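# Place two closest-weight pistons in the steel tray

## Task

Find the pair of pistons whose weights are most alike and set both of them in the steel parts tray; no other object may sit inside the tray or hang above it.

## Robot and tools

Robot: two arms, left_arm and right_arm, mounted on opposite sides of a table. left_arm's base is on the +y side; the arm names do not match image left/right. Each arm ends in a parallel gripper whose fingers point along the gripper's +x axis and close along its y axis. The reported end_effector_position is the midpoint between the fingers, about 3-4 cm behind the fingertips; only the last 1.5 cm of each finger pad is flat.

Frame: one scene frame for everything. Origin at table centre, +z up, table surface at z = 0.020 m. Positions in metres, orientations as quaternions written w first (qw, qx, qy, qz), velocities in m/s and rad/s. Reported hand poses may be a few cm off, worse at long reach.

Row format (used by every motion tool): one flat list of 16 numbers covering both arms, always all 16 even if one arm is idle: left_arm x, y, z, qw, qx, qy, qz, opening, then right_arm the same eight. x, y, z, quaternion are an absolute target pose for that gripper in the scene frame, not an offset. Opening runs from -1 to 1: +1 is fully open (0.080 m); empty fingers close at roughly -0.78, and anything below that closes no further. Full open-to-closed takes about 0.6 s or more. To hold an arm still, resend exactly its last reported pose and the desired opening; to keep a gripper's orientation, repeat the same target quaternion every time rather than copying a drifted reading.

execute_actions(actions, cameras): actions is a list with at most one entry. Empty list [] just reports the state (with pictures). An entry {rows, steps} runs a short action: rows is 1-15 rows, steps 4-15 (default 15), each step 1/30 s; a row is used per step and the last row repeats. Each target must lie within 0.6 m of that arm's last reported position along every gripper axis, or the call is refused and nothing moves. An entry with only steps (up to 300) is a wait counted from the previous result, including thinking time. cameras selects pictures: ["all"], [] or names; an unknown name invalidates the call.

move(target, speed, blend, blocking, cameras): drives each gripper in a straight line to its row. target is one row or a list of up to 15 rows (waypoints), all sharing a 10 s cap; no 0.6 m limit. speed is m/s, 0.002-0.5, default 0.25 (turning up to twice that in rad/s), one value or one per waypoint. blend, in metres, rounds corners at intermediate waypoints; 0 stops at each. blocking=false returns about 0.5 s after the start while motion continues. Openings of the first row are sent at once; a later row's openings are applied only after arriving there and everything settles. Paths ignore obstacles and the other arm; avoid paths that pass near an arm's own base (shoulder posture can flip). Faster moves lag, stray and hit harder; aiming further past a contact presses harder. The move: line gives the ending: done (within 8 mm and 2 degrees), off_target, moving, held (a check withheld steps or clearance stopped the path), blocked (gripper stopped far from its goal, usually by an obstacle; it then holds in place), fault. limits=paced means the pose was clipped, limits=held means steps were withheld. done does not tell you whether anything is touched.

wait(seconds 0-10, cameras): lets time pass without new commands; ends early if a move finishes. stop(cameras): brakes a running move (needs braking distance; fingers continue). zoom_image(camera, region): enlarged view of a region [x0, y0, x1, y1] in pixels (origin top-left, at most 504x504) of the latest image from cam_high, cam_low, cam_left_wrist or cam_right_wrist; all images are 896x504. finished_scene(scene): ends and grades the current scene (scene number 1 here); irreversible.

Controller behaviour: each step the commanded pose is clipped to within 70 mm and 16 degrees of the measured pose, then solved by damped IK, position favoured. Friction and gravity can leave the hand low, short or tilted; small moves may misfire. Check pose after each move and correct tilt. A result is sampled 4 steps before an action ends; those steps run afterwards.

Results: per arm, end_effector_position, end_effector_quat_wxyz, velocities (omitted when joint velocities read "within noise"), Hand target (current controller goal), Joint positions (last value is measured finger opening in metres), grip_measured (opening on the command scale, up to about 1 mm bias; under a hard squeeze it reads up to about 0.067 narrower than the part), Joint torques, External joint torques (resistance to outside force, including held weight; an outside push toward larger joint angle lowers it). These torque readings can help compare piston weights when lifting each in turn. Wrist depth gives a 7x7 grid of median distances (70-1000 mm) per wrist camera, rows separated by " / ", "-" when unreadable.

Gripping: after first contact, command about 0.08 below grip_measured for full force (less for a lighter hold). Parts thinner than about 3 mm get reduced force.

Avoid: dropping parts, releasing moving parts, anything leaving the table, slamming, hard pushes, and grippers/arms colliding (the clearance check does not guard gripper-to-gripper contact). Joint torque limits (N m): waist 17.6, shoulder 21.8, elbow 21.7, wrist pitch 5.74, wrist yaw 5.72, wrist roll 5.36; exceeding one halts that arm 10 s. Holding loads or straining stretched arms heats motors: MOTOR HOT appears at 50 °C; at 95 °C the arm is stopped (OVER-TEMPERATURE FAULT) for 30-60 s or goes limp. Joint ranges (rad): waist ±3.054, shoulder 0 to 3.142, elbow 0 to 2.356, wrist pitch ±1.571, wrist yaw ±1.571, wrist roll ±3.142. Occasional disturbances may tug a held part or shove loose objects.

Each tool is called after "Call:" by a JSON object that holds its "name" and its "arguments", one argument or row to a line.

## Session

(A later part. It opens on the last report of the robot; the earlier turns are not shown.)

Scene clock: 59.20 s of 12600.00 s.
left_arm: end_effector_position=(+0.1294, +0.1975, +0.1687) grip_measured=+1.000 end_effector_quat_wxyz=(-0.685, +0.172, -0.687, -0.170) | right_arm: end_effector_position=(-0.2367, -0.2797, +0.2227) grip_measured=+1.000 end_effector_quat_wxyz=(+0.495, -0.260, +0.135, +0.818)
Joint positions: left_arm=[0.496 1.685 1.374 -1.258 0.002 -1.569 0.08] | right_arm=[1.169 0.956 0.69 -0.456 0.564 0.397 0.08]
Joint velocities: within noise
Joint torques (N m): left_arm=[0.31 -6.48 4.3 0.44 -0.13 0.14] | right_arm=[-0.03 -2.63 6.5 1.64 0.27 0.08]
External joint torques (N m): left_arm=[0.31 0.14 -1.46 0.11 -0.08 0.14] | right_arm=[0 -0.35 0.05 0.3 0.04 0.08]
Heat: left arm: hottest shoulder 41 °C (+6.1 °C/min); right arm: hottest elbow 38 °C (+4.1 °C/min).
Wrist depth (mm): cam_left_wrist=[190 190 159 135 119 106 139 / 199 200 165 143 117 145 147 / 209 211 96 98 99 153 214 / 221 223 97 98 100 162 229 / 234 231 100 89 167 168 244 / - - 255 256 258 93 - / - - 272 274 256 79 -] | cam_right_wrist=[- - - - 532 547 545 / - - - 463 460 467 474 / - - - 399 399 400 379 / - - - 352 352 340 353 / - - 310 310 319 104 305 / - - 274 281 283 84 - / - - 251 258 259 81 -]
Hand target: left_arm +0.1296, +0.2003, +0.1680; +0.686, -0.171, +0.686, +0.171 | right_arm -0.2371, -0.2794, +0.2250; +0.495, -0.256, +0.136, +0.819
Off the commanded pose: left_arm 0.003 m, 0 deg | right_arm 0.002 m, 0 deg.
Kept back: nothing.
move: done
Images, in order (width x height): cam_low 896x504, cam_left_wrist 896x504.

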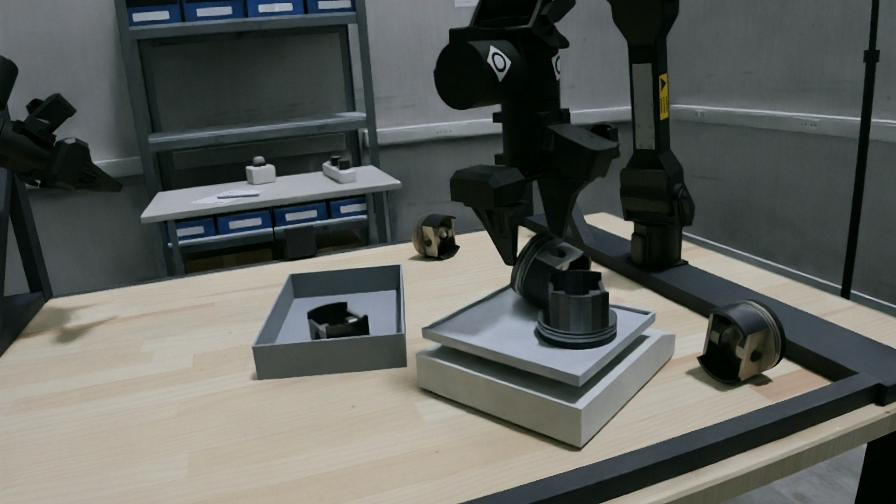

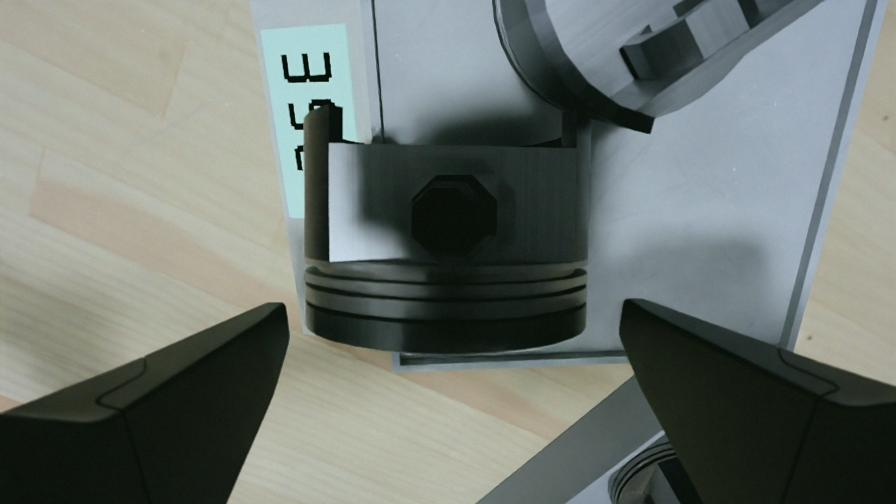

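Call:
{"name": "move", "arguments": {
  "target": [
    [0.1295, 0.2012, 0.150, 0.6861, -0.1711, 0.6861, 0.1711, 1, -0.2371, -0.2794, 0.2251, 0.495, -0.256, 0.136, 0.819, 1]
  ],
  "speed": [0.05],
  "cameras": ["cam_low","cam_left_wrist"]
}}

Scene clock: 60.17 s of 12600.00 s.
left_arm: end_effector_position=(+0.1293, +0.1983, +0.1520) grip_measured=+1.000 end_effector_quat_wxyz=(-0.686, +0.174, -0.686, -0.169) | right_arm: end_effector_position=(-0.2367, -0.2797, +0.2227) grip_measured=+1.000 end_effector_quat_wxyz=(+0.495, -0.260, +0.135, +0.818)
Joint positions: left_arm=[0.497 1.685 1.307 -1.186 0.002 -1.568 0.08] | right_arm=[1.169 0.956 0.69 -0.456 0.564 0.397 0.08]
Joint velocities: within noise
Joint torques (N m): left_arm=[0.32 -5.92 4.17 0.42 -0.13 0.14] | right_arm=[0 -2.79 6.4 1.67 0.29 0.11]
External joint torques (N m): left_arm=[0.32 0.68 -1.51 0.12 -0.08 0.14] | right_arm=[0.01 -0.57 -0.01 0.34 0.07 0.11]
Heat: left arm: hottest shoulder 42 °C (+7.1 °C/min); right arm: hottest elbow 38 °C (+3.0 °C/min).
Wrist depth (mm): cam_left_wrist=[173 174 143 120 104 97 123 / 182 183 150 127 84 128 130 / 192 194 80 131 83 136 137 / 203 205 81 93 84 142 145 / 215 212 - - 82 149 156 / - - 95 - 242 93 - / - - 250 253 246 79 -] | cam_right_wrist=[- - - - 533 532 548 / - - - 464 467 470 477 / - - - 394 397 402 383 / - - - 351 351 342 352 / - - 308 311 317 104 304 / - - 272 281 284 85 - / - - 252 257 257 81 -]
Hand target: left_arm +0.1295, +0.2012, +0.1499; +0.686, -0.171, +0.686, +0.171 | right_arm -0.2371, -0.2794, +0.2250; +0.495, -0.256, +0.136, +0.819
Off the commanded pose: left_arm 0.003 m, 0 deg | right_arm 0.002 m, 0 deg.
Kept back: nothing.
move: done
Images, in order (width x height): cam_low 896x504, cam_left_wrist 896x504.

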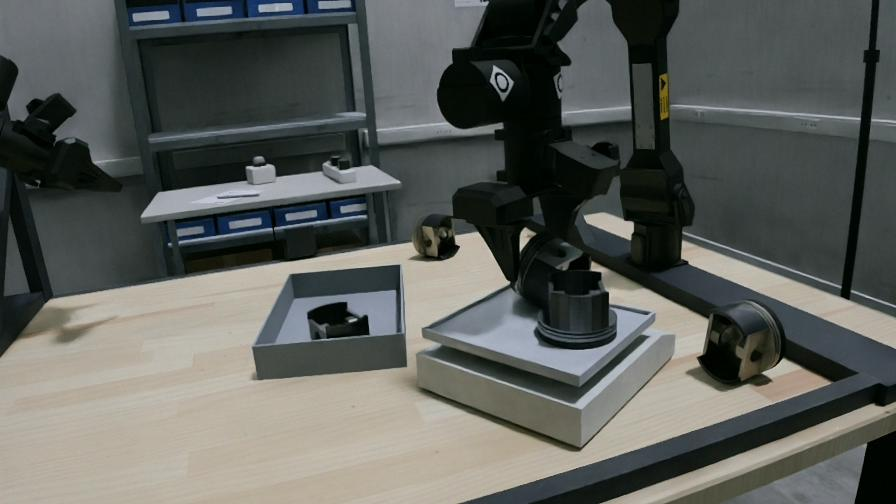

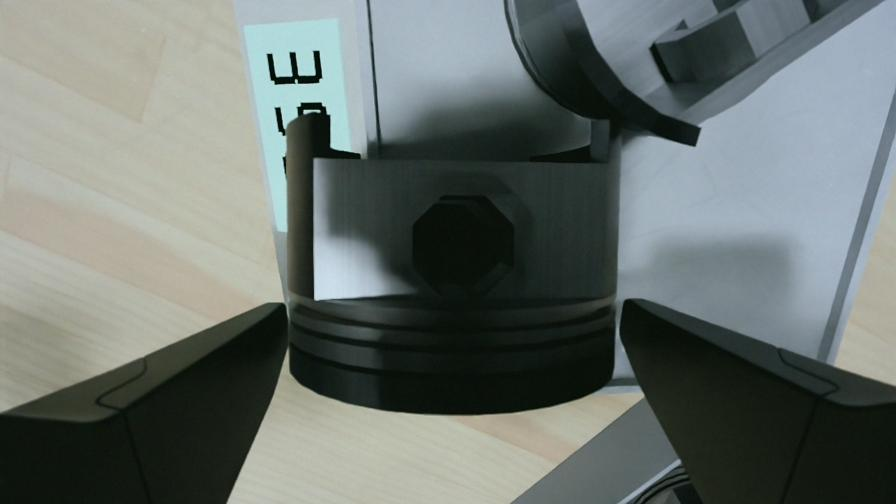

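Call:
{"name": "move", "arguments": {
  "target": [
    [0.1295, 0.2012, 0.150, 0.6861, -0.1711, 0.6861, 0.1711, 0.58, -0.2371, -0.2794, 0.2251, 0.495, -0.256, 0.136, 0.819, 1],
    [0.1295, 0.2012, 0.19, 0.6861, -0.1711, 0.6861, 0.1711, 0.58, -0.2371, -0.2794, 0.2251, 0.495, -0.256, 0.136, 0.819, 1]
  ],
  "speed": [0.05,0.08],
  "cameras": ["cam_low","cam_left_wrist","cam_high"]
}}

Call:
{"name": "zoom_image", "arguments": {
  "camera": "cam_low",
  "region": [410, 200, 690, 450]
}}

Scene clock: 61.93 s of 12600.00 s.
left_arm: end_effector_position=(+0.1272, +0.2023, +0.1842) grip_measured=+0.774 end_effector_quat_wxyz=(-0.684, +0.164, -0.689, -0.178) | right_arm: end_effector_position=(-0.2367, -0.2797, +0.2227) grip_measured=+1.000 end_effector_quat_wxyz=(+0.495, -0.260, +0.135, +0.818)
Joint positions: left_arm=[0.497 1.68 1.429 -1.34 0.002 -1.568 0.07] | right_arm=[1.169 0.956 0.69 -0.456 0.564 0.397 0.08]
Joint velocities: within noise
Joint torques (N m): left_arm=[0.31 -6.55 6.92 0.17 -0.13 0.13] | right_arm=[-0.04 -2.75 6.53 1.68 0.3 0.1]
External joint torques (N m): left_arm=[0.31 0.02 1.2 -0.1 -0.08 0.13] | right_arm=[-0.02 -0.52 0.16 0.37 0.08 0.1]
Heat: left arm: hottest shoulder 42 °C (+7.0 °C/min); right arm: hottest elbow 38 °C (+3.0 °C/min).
Wrist depth (mm): cam_left_wrist=[205 205 176 149 132 118 150 / 216 217 186 157 140 156 213 / 228 228 80 162 83 167 170 / 242 242 81 124 84 176 240 / 256 254 88 - 80 183 259 / - - 94 - 98 85 - / - - 294 294 268 81 -] | cam_right_wrist=[- - - - 530 543 542 / - - - 463 460 470 475 / - - - 396 399 403 387 / - - - 347 351 339 353 / - - 309 312 320 104 305 / - - 274 281 282 85 - / - - 251 256 258 81 -]
Hand target: left_arm +0.1295, +0.2013, +0.1900; +0.686, -0.171, +0.686, +0.171 | right_arm -0.2371, -0.2794, +0.2250; +0.495, -0.256, +0.136, +0.819
Off the commanded pose: left_arm 0.006 m, 1 deg | right_arm 0.002 m, 0 deg.
Kept back: nothing.
move: done
Images, in order (width x height): cam_high 896x504, cam_low 896x504, cam_left_wrist 896x504.

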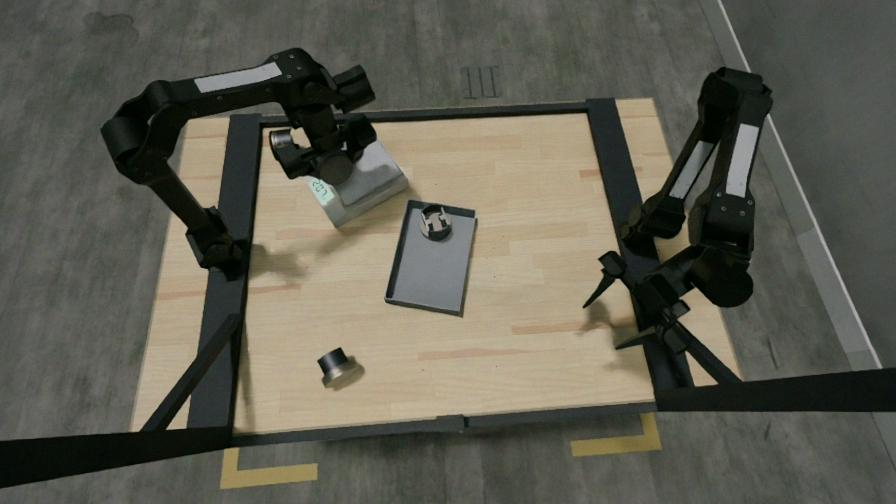

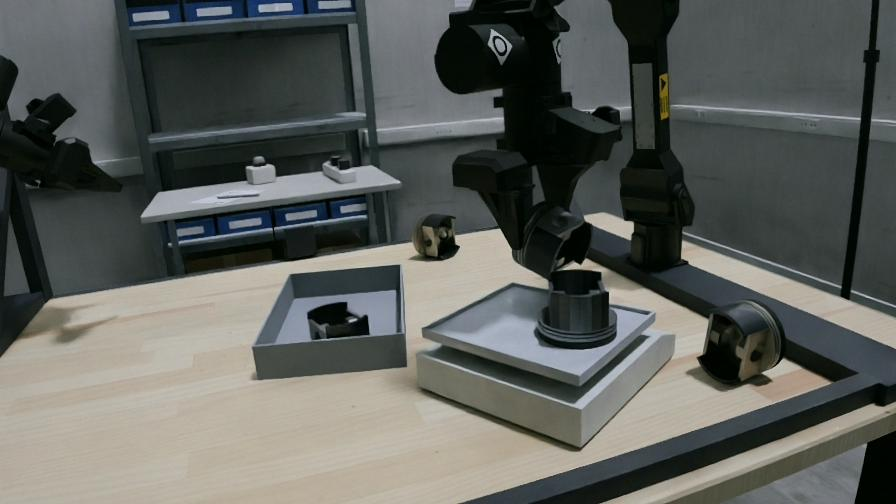

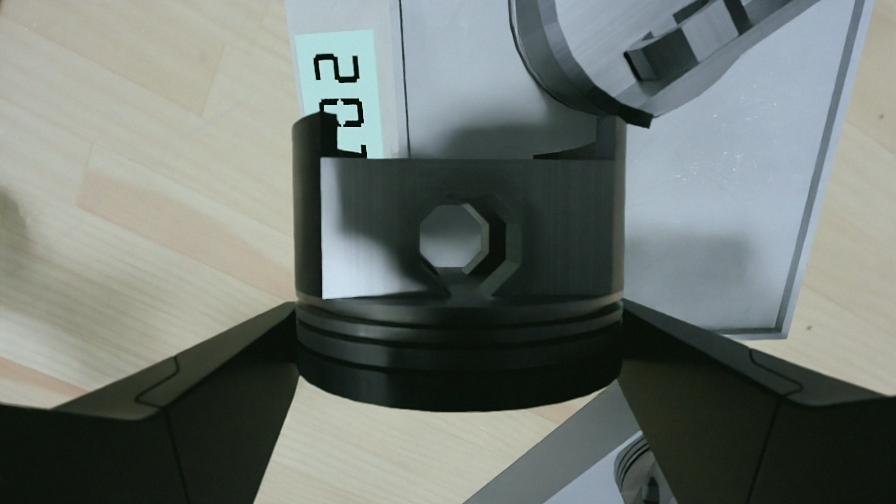

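Scaled by 1.800.

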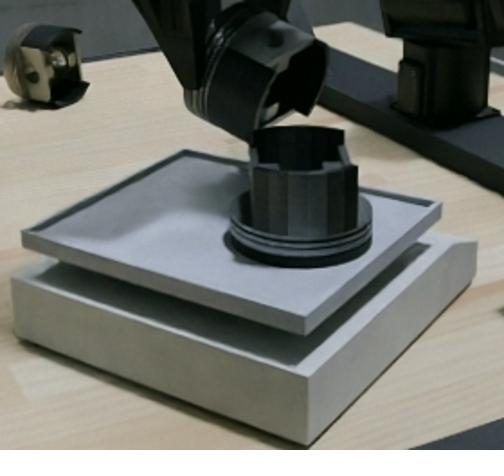

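Call:
{"name": "move", "arguments": {
  "target": [
    [0.12, 0.19, 0.20, 0.6861, -0.1711, 0.6861, 0.1711, 0.58, -0.2371, -0.2794, 0.2251, 0.495, -0.256, 0.136, 0.819, 1],
    [-0.0446, 0.012, 0.165, 0.7007, 0.0954, 0.7007, -0.0954, 0.58, -0.2371, -0.2794, 0.2251, 0.495, -0.256, 0.136, 0.819, 1]
  ],
  "speed": [0.15,0.25],
  "blend": [0.02,0],
  "cameras": ["cam_low","cam_left_wrist","cam_high"]
}}

Call:
{"name": "zoom_image", "arguments": {
  "camera": "cam_high",
  "region": [290, 110, 500, 330]
}}

Scene clock: 64.40 s of 12600.00 s.
left_arm: end_effector_position=(-0.0455, +0.0140, +0.1660) grip_measured=+0.774 end_effector_quat_wxyz=(+0.700, +0.095, +0.701, -0.094) | right_arm: end_effector_position=(-0.2367, -0.2797, +0.2227) grip_measured=+1.000 end_effector_quat_wxyz=(+0.495, -0.260, +0.135, +0.818)
Joint positions: left_arm=[-0.067 2.347 2.319 -1.544 0.002 -1.375 0.07] | right_arm=[1.169 0.956 0.69 -0.456 0.564 0.397 0.08]
Joint velocities: within noise
Joint torques (N m): left_arm=[0.1 -8.71 6.8 0.21 -0.12 0.15] | right_arm=[-0.01 -2.77 6.36 1.68 0.33 0.04]
External joint torques (N m): left_arm=[0.1 2.33 1.19 -0.1 -0.07 0.15] | right_arm=[-0.01 -0.57 0.05 0.38 0.1 0.04]
Heat: left arm: hottest shoulder 42 °C (+7.1 °C/min); right arm: hottest elbow 38 °C (+3.0 °C/min).
Wrist depth (mm): cam_left_wrist=[182 175 180 164 182 182 187 / 192 190 191 192 192 192 197 / 202 201 80 198 83 205 208 / 215 216 81 97 84 219 221 / 228 225 88 - 81 228 235 / - - 93 - 233 85 - / - - 226 264 266 81 -] | cam_right_wrist=[- - - - 529 542 542 / - - - 458 465 467 474 / - - - 394 401 402 385 / - - - 348 352 339 356 / - - 309 313 319 104 304 / - - 274 282 283 84 - / - - 252 256 258 81 -]
Hand target: left_arm -0.0445, +0.0120, +0.1651; +0.701, +0.095, +0.701, -0.095 | right_arm -0.2371, -0.2794, +0.2250; +0.495, -0.256, +0.136, +0.819
Off the commanded pose: left_arm 0.002 m, 0 deg | right_arm 0.002 m, 0 deg.
Kept back: nothing.
move: done; blend cut to 0.0089 m at target 1
Images, in order (width x height): cam_high 896x504, cam_low 896x504, cam_left_wrist 896x504.

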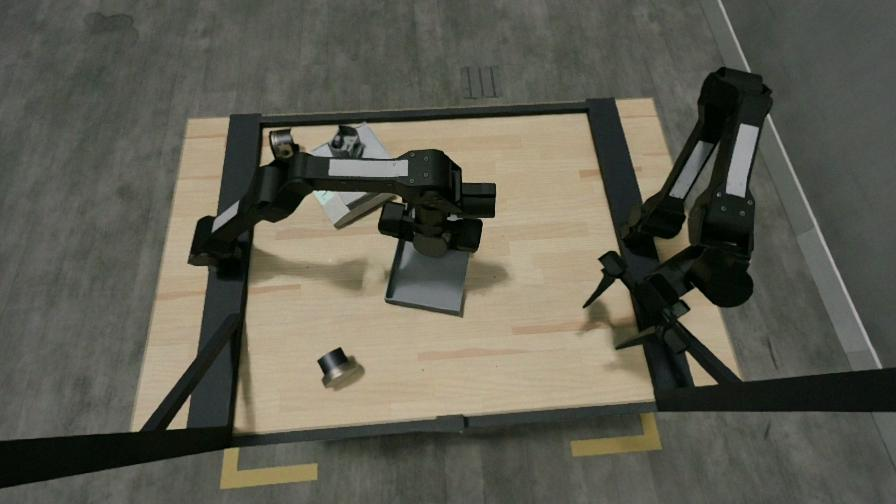

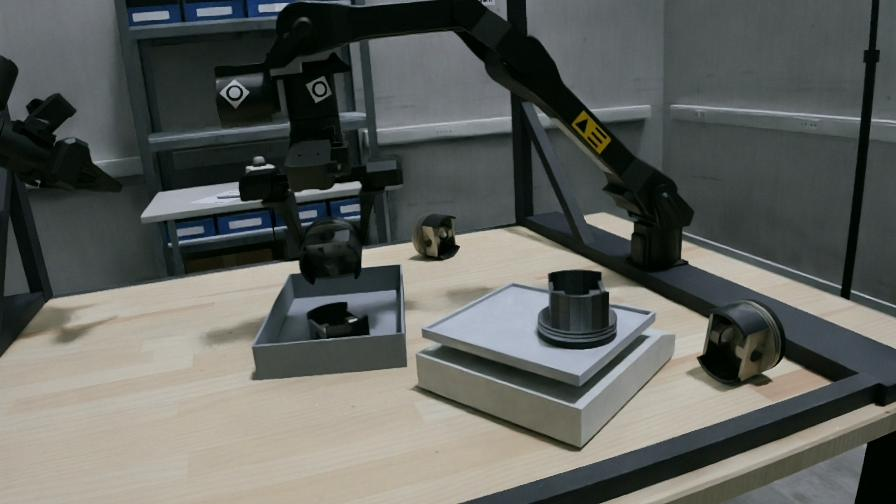

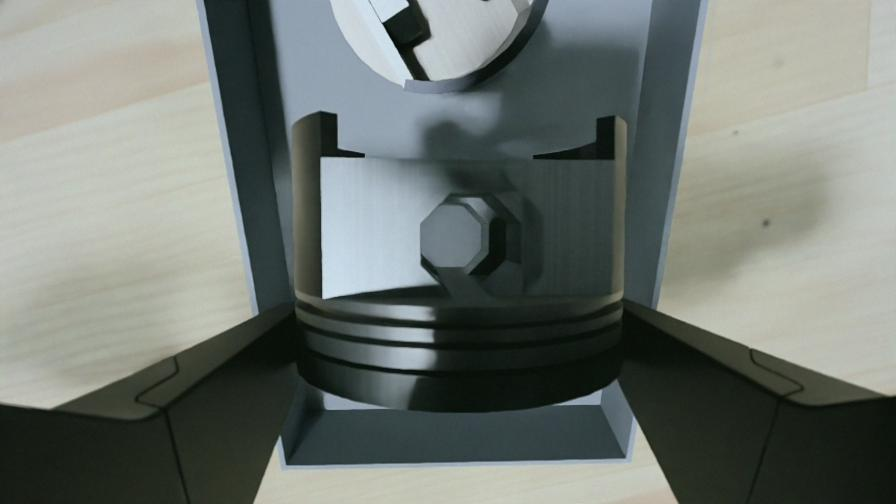

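Scaled by 2.291.

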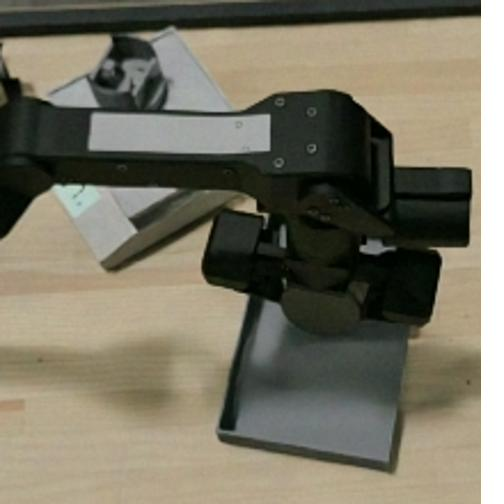

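Call:
{"name": "move", "arguments": {
  "target": [
    [-0.063, 0.0205, 0.11, 0.7007, 0.0954, 0.7007, -0.0954, 0.58, -0.2371, -0.2794, 0.2251, 0.495, -0.256, 0.136, 0.819, 1],
    [-0.063, 0.0215, 0.088, 0.7007, 0.0954, 0.7007, -0.0954, 0.58, -0.2371, -0.2794, 0.2251, 0.495, -0.256, 0.136, 0.819, 1]
  ],
  "speed": [0.15,0.04],
  "blend": [0,0],
  "cameras": ["cam_low","cam_left_wrist"]
}}

Call:
{"name": "zoom_image", "arguments": {
  "camera": "cam_low",
  "region": [240, 220, 440, 400]
}}

Scene clock: 65.93 s of 12600.00 s.
left_arm: end_effector_position=(-0.0634, +0.0210, +0.0956) grip_measured=+0.774 end_effector_quat_wxyz=(+0.700, +0.094, +0.701, -0.099) end_effector_velocity=(+0.002, +0.002, -0.001) end_effector_angular_velocity=(+0.000, -0.022, -0.010) | right_arm: end_effector_position=(-0.2367, -0.2797, +0.2227) grip_measured=+1.000 end_effector_quat_wxyz=(+0.495, -0.260, +0.135, +0.818)
Joint positions: left_arm=[-0.108 2.289 1.939 -1.213 0.002 -1.41 0.07] | right_arm=[1.169 0.956 0.69 -0.456 0.564 0.397 0.08]
Joint velocities: left_arm=[-0.002 -0.007 -0.017 0.007 -0.022 0.007 0] | right_arm=[within noise]
Joint torques (N m): left_arm=[-0.04 -8.46 3.86 1.34 -0.1 -0.11] | right_arm=[-0.11 -2.63 6.64 1.65 0.29 0.09]
External joint torques (N m): left_arm=[-0.04 2.35 -1.85 1.02 -0.05 -0.11] | right_arm=[-0.09 -0.42 0.29 0.35 0.06 0.08]
Heat: left arm: hottest shoulder 42 °C (+7.0 °C/min); right arm: hottest elbow 38 °C (+3.0 °C/min).
Wrist depth (mm): cam_left_wrist=[- 118 119 121 121 122 104 / - 124 126 127 128 129 105 / - 122 80 131 83 135 111 / 138 130 81 130 84 141 147 / 150 113 87 - 84 132 158 / - - 94 - 98 85 - / - - 171 172 171 81 -] | cam_right_wrist=[- - - - 532 540 541 / - - - 461 465 466 475 / - - - 399 401 401 386 / - - - 350 352 340 313 / - - 308 312 321 104 306 / - - 275 280 283 84 - / - - 252 258 258 81 -]
Hand target: left_arm -0.0630, +0.0216, +0.0881; +0.701, +0.095, +0.701, -0.095 | right_arm -0.2371, -0.2794, +0.2250; +0.495, -0.256, +0.136, +0.819
Off the commanded pose: left_arm 0.008 m, 0 deg | right_arm 0.002 m, 0 deg.
Kept back: nothing.
move: done
Images, in order (width x height): cam_low 896x504, cam_left_wrist 896x504.

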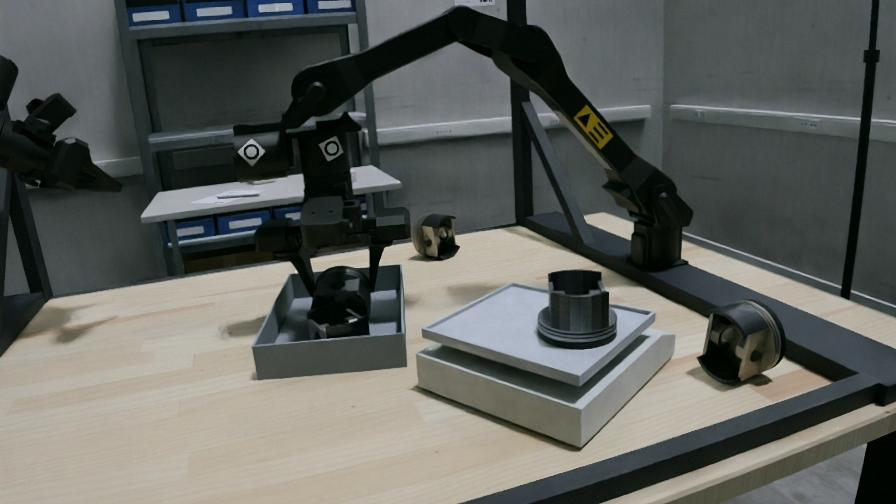

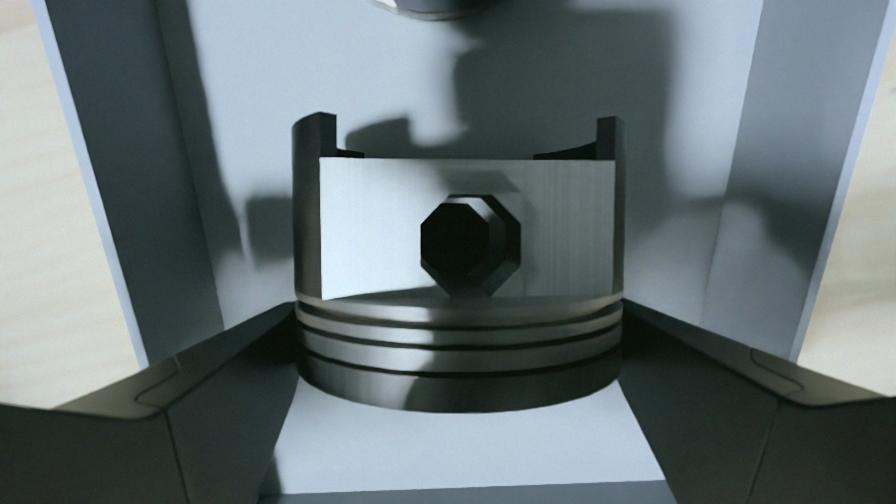

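Scaled by 2.520.

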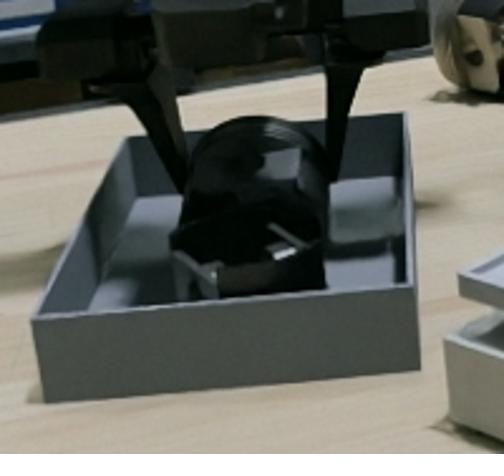

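Call:
{"name": "move", "arguments": {
  "target": [
    [-0.063, 0.0215, 0.092, 0.7007, 0.0954, 0.7007, -0.0954, 0.58, -0.2371, -0.2794, 0.2251, 0.495, -0.256, 0.136, 0.819, 1],
    [-0.063, 0.0215, 0.092, 0.7007, 0.0954, 0.7007, -0.0954, 0.97, -0.2371, -0.2794, 0.2251, 0.495, -0.256, 0.136, 0.819, 1],
    [-0.063, 0.0225, 0.15, 0.7007, 0.0954, 0.7007, -0.0954, 0.97, -0.2371, -0.2794, 0.2251, 0.495, -0.256, 0.136, 0.819, 1],
    [-0.02, 0.2, 0.25, 0.5, 0.5, 0.5, -0.5, 0.97, -0.2371, -0.2794, 0.2251, 0.495, -0.256, 0.136, 0.819, 1]
  ],
  "speed": [0.05,0.05,0.1,0.3],
  "blend": [0,0,0.02,0],
  "cameras": ["cam_low","cam_left_wrist","cam_high"]
}}

Call:
{"name": "zoom_image", "arguments": {
  "camera": "cam_high",
  "region": [270, 110, 500, 390]
}}

Scene clock: 70.60 s of 12600.00 s.
left_arm: end_effector_position=(-0.0214, +0.1974, +0.2507) grip_measured=+0.967 end_effector_quat_wxyz=(+0.504, +0.495, +0.496, -0.505) | right_arm: end_effector_position=(-0.2367, -0.2797, +0.2227) grip_measured=+1.000 end_effector_quat_wxyz=(+0.495, -0.260, +0.135, +0.818)
Joint positions: left_arm=[-0.027 1.565 1.575 -1.563 0.002 -0.033 0.079] | right_arm=[1.169 0.956 0.69 -0.456 0.564 0.397 0.08]
Joint velocities: within noise
Joint torques (N m): left_arm=[0.31 -5.31 4.19 0.32 -0.05 0.14] | right_arm=[-0.1 -2.58 6.43 1.66 0.28 0.08]
External joint torques (N m): left_arm=[0.33 0.33 -1.46 -0.07 -0.05 0.14] | right_arm=[-0.11 -0.37 0.02 0.34 0.07 0.07]
Heat: left arm: hottest shoulder 43 °C (+7.0 °C/min); right arm: hottest elbow 39 °C (+4.0 °C/min).
Wrist depth (mm): cam_left_wrist=[205 258 265 269 273 276 279 / 216 234 279 283 287 292 294 / 226 230 291 299 301 306 270 / 238 267 310 316 321 325 313 / 278 284 326 334 336 97 349 / - - 350 354 359 92 - / - 87 359 360 366 77 -] | cam_right_wrist=[- - - - 529 544 548 / - - - 460 463 469 474 / - - - 394 399 401 384 / - - - 348 350 339 321 / - - 308 310 320 104 305 / - - 276 283 283 84 - / - - 251 257 258 81 -]
Hand target: left_arm -0.0201, +0.1999, +0.2496; +0.503, +0.497, +0.497, -0.503 | right_arm -0.2371, -0.2794, +0.2250; +0.495, -0.256, +0.136, +0.819
Off the commanded pose: left_arm 0.003 m, 1 deg | right_arm 0.002 m, 0 deg.
joint sent to its limit (left arm) — joint 4 (wrist pitch), lower limit.
Kept back: nothing.
move: done
Images, in order (width x height): cam_high 896x504, cam_low 896x504, cam_left_wrist 896x504.

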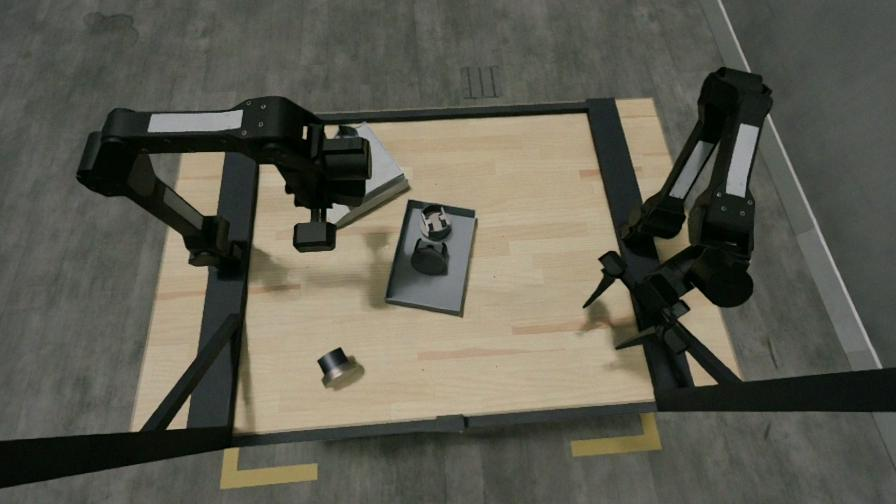

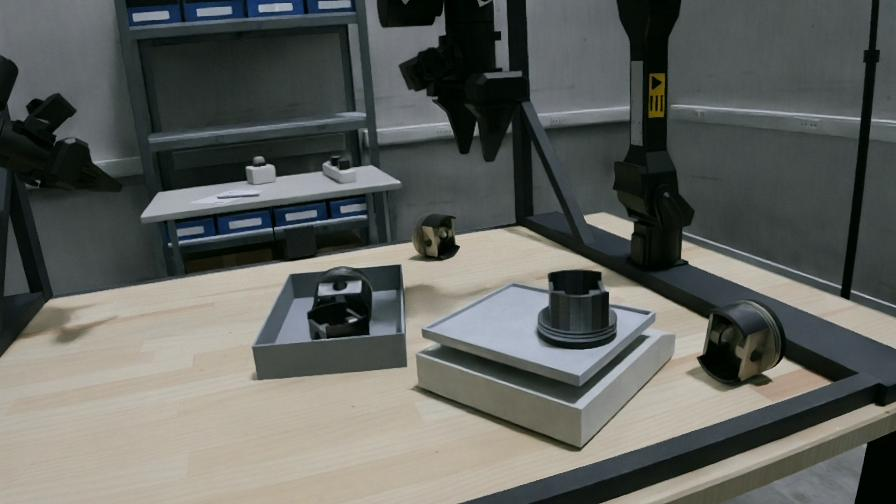

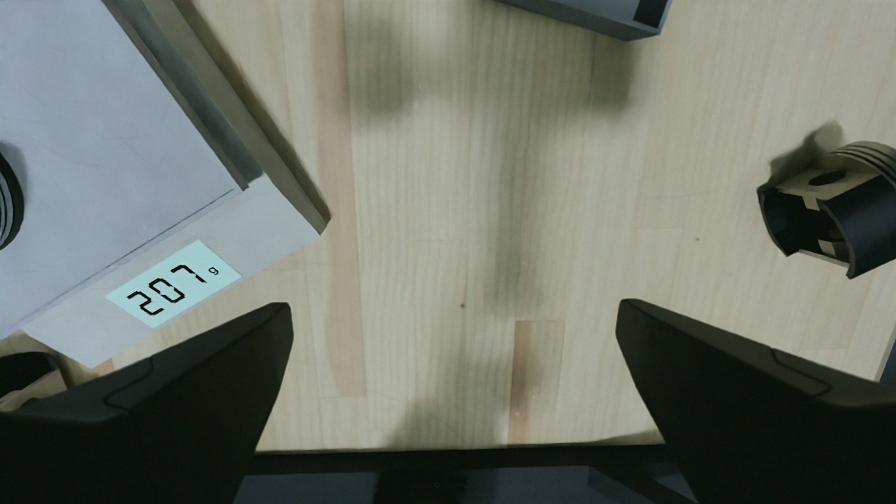

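Scaled by 1.800.

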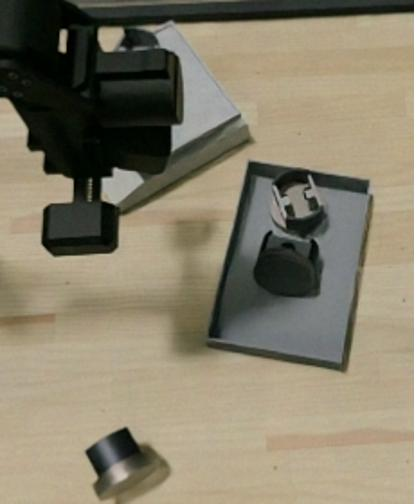

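Call:
{"name": "move", "arguments": {
  "target": [
    [0.13, 0.2, 0.24, 0.6325, 0.316, 0.6325, -0.316, 1, -0.2371, -0.2794, 0.2251, 0.495, -0.256, 0.136, 0.819, 1],
    [0.258, 0.340, 0.19, 0.5, 0.5, 0.5, -0.5, 1, -0.2371, -0.2794, 0.2251, 0.495, -0.256, 0.136, 0.819, 1]
  ],
  "speed": [0.35,0.3],
  "blend": [0.05,0],
  "cameras": ["cam_low","cam_left_wrist","cam_high"]
}}

Scene clock: 73.63 s of 12600.00 s.
left_arm: end_effector_position=(+0.2587, +0.3391, +0.1946) grip_measured=+1.000 end_effector_quat_wxyz=(+0.505, +0.502, +0.495, -0.497) | right_arm: end_effector_position=(-0.2367, -0.2797, +0.2227) grip_measured=+1.000 end_effector_quat_wxyz=(+0.495, -0.260, +0.135, +0.818)
Joint positions: left_arm=[1.143 1.658 1.447 -1.343 -0.003 1.136 0.08] | right_arm=[1.169 0.956 0.69 -0.456 0.564 0.397 0.08]
Joint velocities: within noise
Joint torques (N m): left_arm=[0.22 -4.43 4.52 0.47 0.16 0.16] | right_arm=[-0.05 -2.62 6.45 1.65 0.3 0.06]
External joint torques (N m): left_arm=[0.24 1.98 -1.28 0.09 0.11 0.16] | right_arm=[-0.04 -0.37 0.01 0.31 0.07 0.06]
Heat: left arm: hottest shoulder 43 °C (+6.0 °C/min); right arm: hottest elbow 39 °C (+3.0 °C/min).
Wrist depth (mm): cam_left_wrist=[896 199 214 215 162 190 223 / 956 209 225 228 200 233 234 / - 237 235 232 242 246 248 / - - 247 181 257 260 263 / - - 258 259 267 262 274 / - - 257 263 265 93 - / - - 303 305 313 79 -] | cam_right_wrist=[- - - - 531 539 550 / - - - 455 461 469 473 / - - - 399 400 400 384 / - - - 349 352 342 323 / - - 310 314 320 104 305 / - - 275 280 282 84 - / - - 252 256 259 81 -]
Hand target: left_arm +0.2580, +0.3400, +0.1901; +0.500, +0.500, +0.500, -0.500 | right_arm -0.2371, -0.2794, +0.2250; +0.495, -0.256, +0.136, +0.819
Off the commanded pose: left_arm 0.005 m, 1 deg | right_arm 0.002 m, 0 deg.
Kept back: nothing.
move: done
Images, in order (width x height): cam_high 896x504, cam_low 896x504, cam_left_wrist 896x504.

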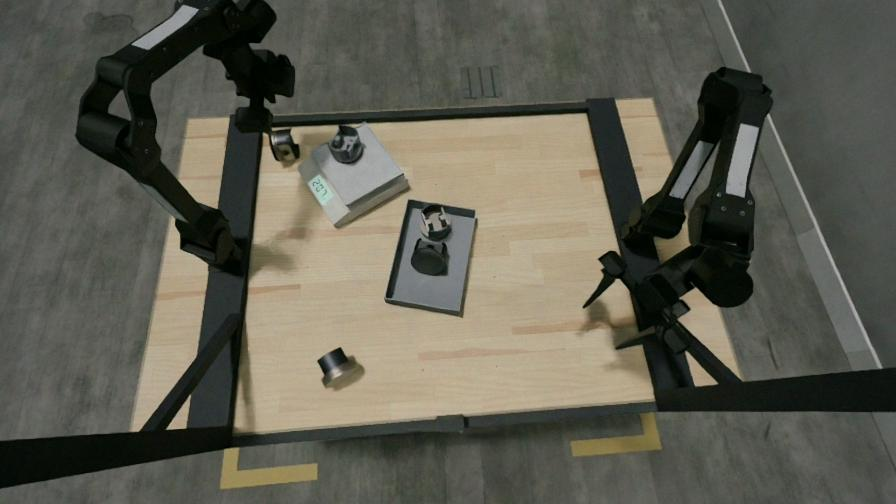

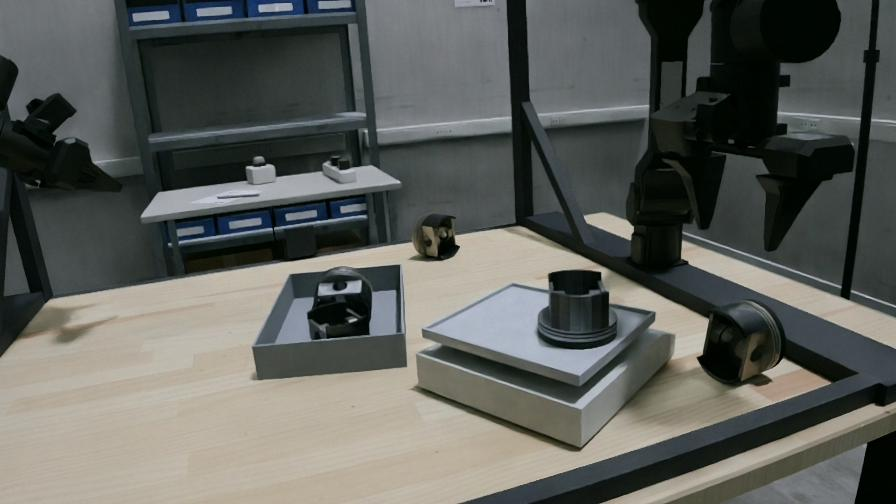

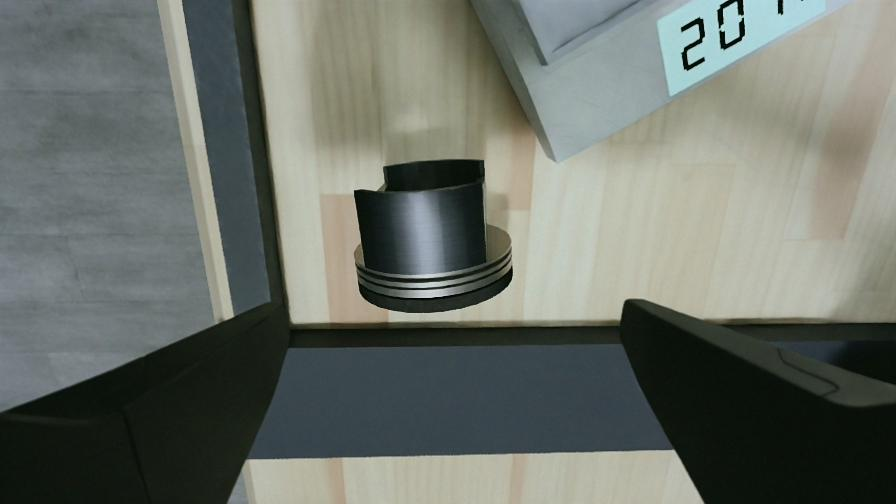

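Call:
{"name": "move", "arguments": {
  "target": [
    [0.2615, 0.345, 0.077, 0.5171, 0.4822, 0.5171, -0.4822, 0.75, -0.2371, -0.2794, 0.2251, 0.495, -0.256, 0.136, 0.819, 1]
  ],
  "speed": [0.12],
  "cameras": ["cam_left_wrist"]
}}

Scene clock: 75.23 s of 12600.00 s.
left_arm: end_effector_position=(+0.2639, +0.3431, +0.0815) grip_measured=+0.753 end_effector_quat_wxyz=(+0.520, +0.487, +0.510, -0.482) | right_arm: end_effector_position=(-0.2367, -0.2797, +0.2227) grip_measured=+1.000 end_effector_quat_wxyz=(+0.495, -0.260, +0.135, +0.818)
Joint positions: left_arm=[1.162 1.753 1.095 -0.896 -0.003 1.095 0.069] | right_arm=[1.169 0.956 0.69 -0.456 0.564 0.397 0.08]
Joint velocities: within noise
Joint torques (N m): left_arm=[0.31 -4.7 3.97 0.47 0.15 -0.13] | right_arm=[-0.01 -2.85 6.33 1.66 0.31 0.08]
External joint torques (N m): left_arm=[0.3 2.05 -1.36 0.11 0.11 -0.13] | right_arm=[-0.01 -0.6 -0.09 0.33 0.09 0.08]
Heat: left arm: hottest shoulder 43 °C (+6.1 °C/min); right arm: hottest elbow 39 °C (+3.0 °C/min).
Wrist depth (mm): cam_left_wrist=[- 110 112 113 113 - 82 / - 117 117 118 120 87 90 / - 123 124 125 127 111 102 / 109 128 130 127 133 136 138 / 114 134 97 134 103 141 146 / - - - - 96 83 - / - - 84 - - 80 -] | cam_right_wrist=[- - - - 527 537 548 / - - - 458 463 470 474 / - - - 398 400 405 381 / - - - 347 354 341 321 / - - 309 310 322 104 307 / - - 274 280 283 84 - / - - 252 256 258 81 -]
Hand target: left_arm +0.2614, +0.3451, +0.0770; +0.517, +0.482, +0.517, -0.482 | right_arm -0.2371, -0.2794, +0.2250; +0.495, -0.256, +0.136, +0.819
Off the commanded pose: left_arm 0.005 m, 1 deg | right_arm 0.002 m, 0 deg.
Kept back: nothing.
move: done
Images, in order (width x height): cam_left_wrist 896x504.

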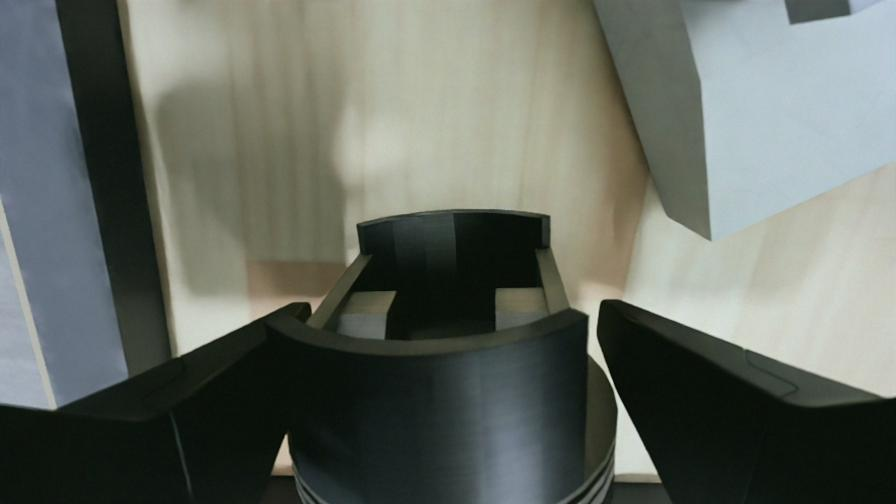

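Call:
{"name": "move", "arguments": {
  "target": [
    [0.2615, 0.3428, 0.0765, 0.5171, 0.4822, 0.5171, -0.4822, 0.75, -0.2371, -0.2794, 0.2251, 0.495, -0.256, 0.136, 0.819, 1],
    [0.2615, 0.3428, 0.0765, 0.5171, 0.4822, 0.5171, -0.4822, 0.05, -0.2371, -0.2794, 0.2251, 0.495, -0.256, 0.136, 0.819, 1],
    [0.2615, 0.3428, 0.18, 0.5171, 0.4822, 0.5171, -0.4822, 0.05, -0.2371, -0.2794, 0.2251, 0.495, -0.256, 0.136, 0.819, 1],
    [0.12, 0.26, 0.20, 0.34, 0.62, 0.34, -0.62, 0.05, -0.2371, -0.2794, 0.2251, 0.495, -0.256, 0.136, 0.819, 1],
    [0.1436, 0.1395, 0.185, 0.1711, 0.6861, 0.1711, -0.6861, 0.05, -0.2371, -0.2794, 0.2251, 0.495, -0.256, 0.136, 0.819, 1]
  ],
  "speed": [0.05,0.1,0.2,0.3,0.3],
  "blend": [0,0,0.02,0.04,0],
  "cameras": ["cam_left_wrist","cam_low","cam_high"]
}}

Call:
{"name": "zoom_image", "arguments": {
  "camera": "cam_low",
  "region": [410, 200, 690, 450]
}}

Scene clock: 79.87 s of 12600.00 s.
left_arm: end_effector_position=(+0.1433, +0.1424, +0.1842) grip_measured=+0.316 end_effector_quat_wxyz=(+0.172, +0.685, +0.175, -0.686) | right_arm: end_effector_position=(-0.2367, -0.2797, +0.2227) grip_measured=+1.000 end_effector_quat_wxyz=(+0.495, -0.260, +0.135, +0.818)
Joint positions: left_arm=[0.456 1.904 1.704 -1.375 0 1.526 0.049] | right_arm=[1.169 0.956 0.69 -0.456 0.564 0.397 0.08]
Joint velocities: within noise
Joint torques (N m): left_arm=[-0.3 -6.35 6.9 0.22 0.07 0.16] | right_arm=[0 -2.71 6.45 1.68 0.31 0.09]
External joint torques (N m): left_arm=[-0.3 1.94 1.19 -0.06 0.02 0.16] | right_arm=[0.01 -0.51 0.12 0.38 0.09 0.08]
Heat: left arm: hottest shoulder 43 °C (+5.0 °C/min); right arm: hottest elbow 39 °C (+3.0 °C/min).
Wrist depth (mm): cam_left_wrist=[196 199 202 205 209 211 216 / 206 208 209 212 216 221 227 / 216 218 162 164 168 210 241 / 227 231 169 128 175 246 254 / 241 243 109 132 104 263 270 / - - - - - - 281 / - - - - - - -] | cam_right_wrist=[- - - - 533 544 550 / - - - 457 464 468 473 / - - - 395 399 400 385 / - - - 348 352 339 321 / - - 310 311 321 104 305 / - - 274 280 284 84 - / - - 251 257 258 81 -]
Hand target: left_arm +0.1436, +0.1395, +0.1849; +0.171, +0.686, +0.171, -0.686 | right_arm -0.2371, -0.2794, +0.2250; +0.495, -0.256, +0.136, +0.819
Off the commanded pose: left_arm 0.003 m, 0 deg | right_arm 0.002 m, 0 deg.
Kept back: nothing.
move: done
Images, in order (width x height): cam_high 896x504, cam_low 896x504, cam_left_wrist 896x504.

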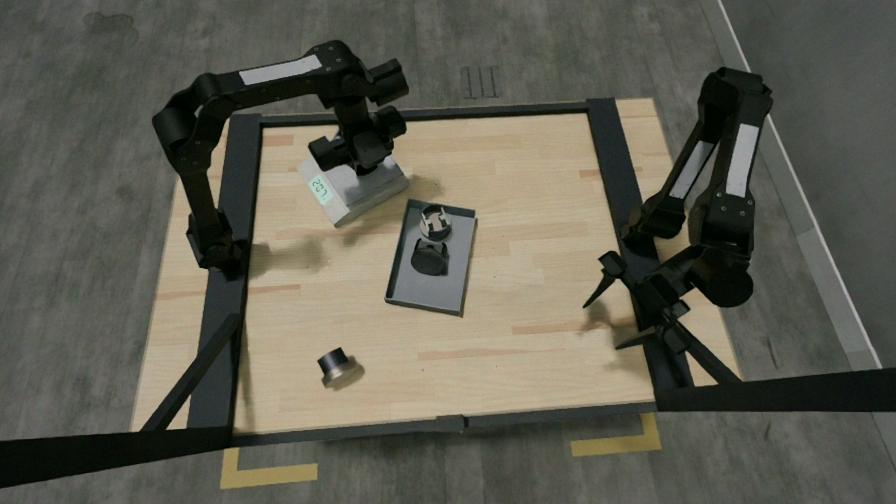

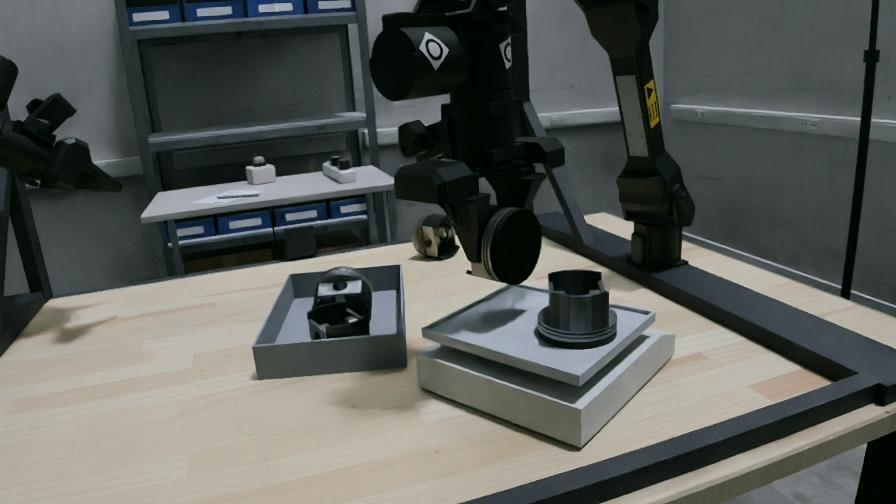

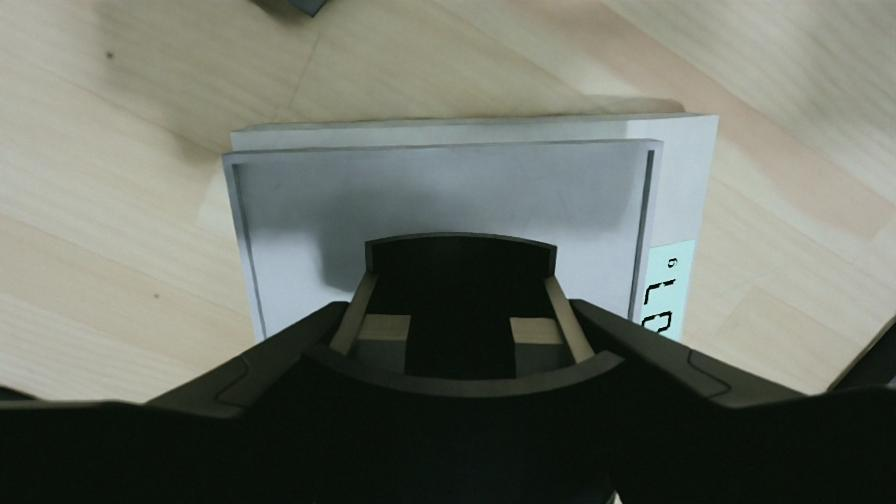

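Scaled by 1.800.

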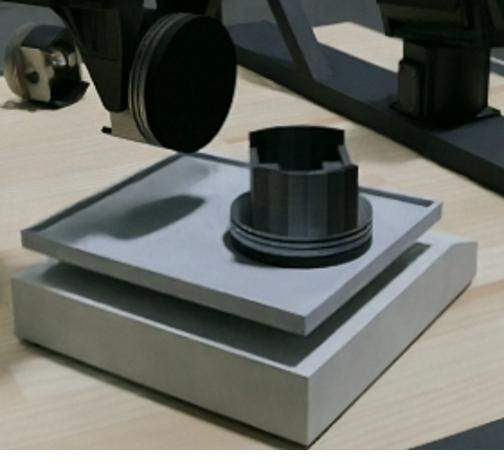

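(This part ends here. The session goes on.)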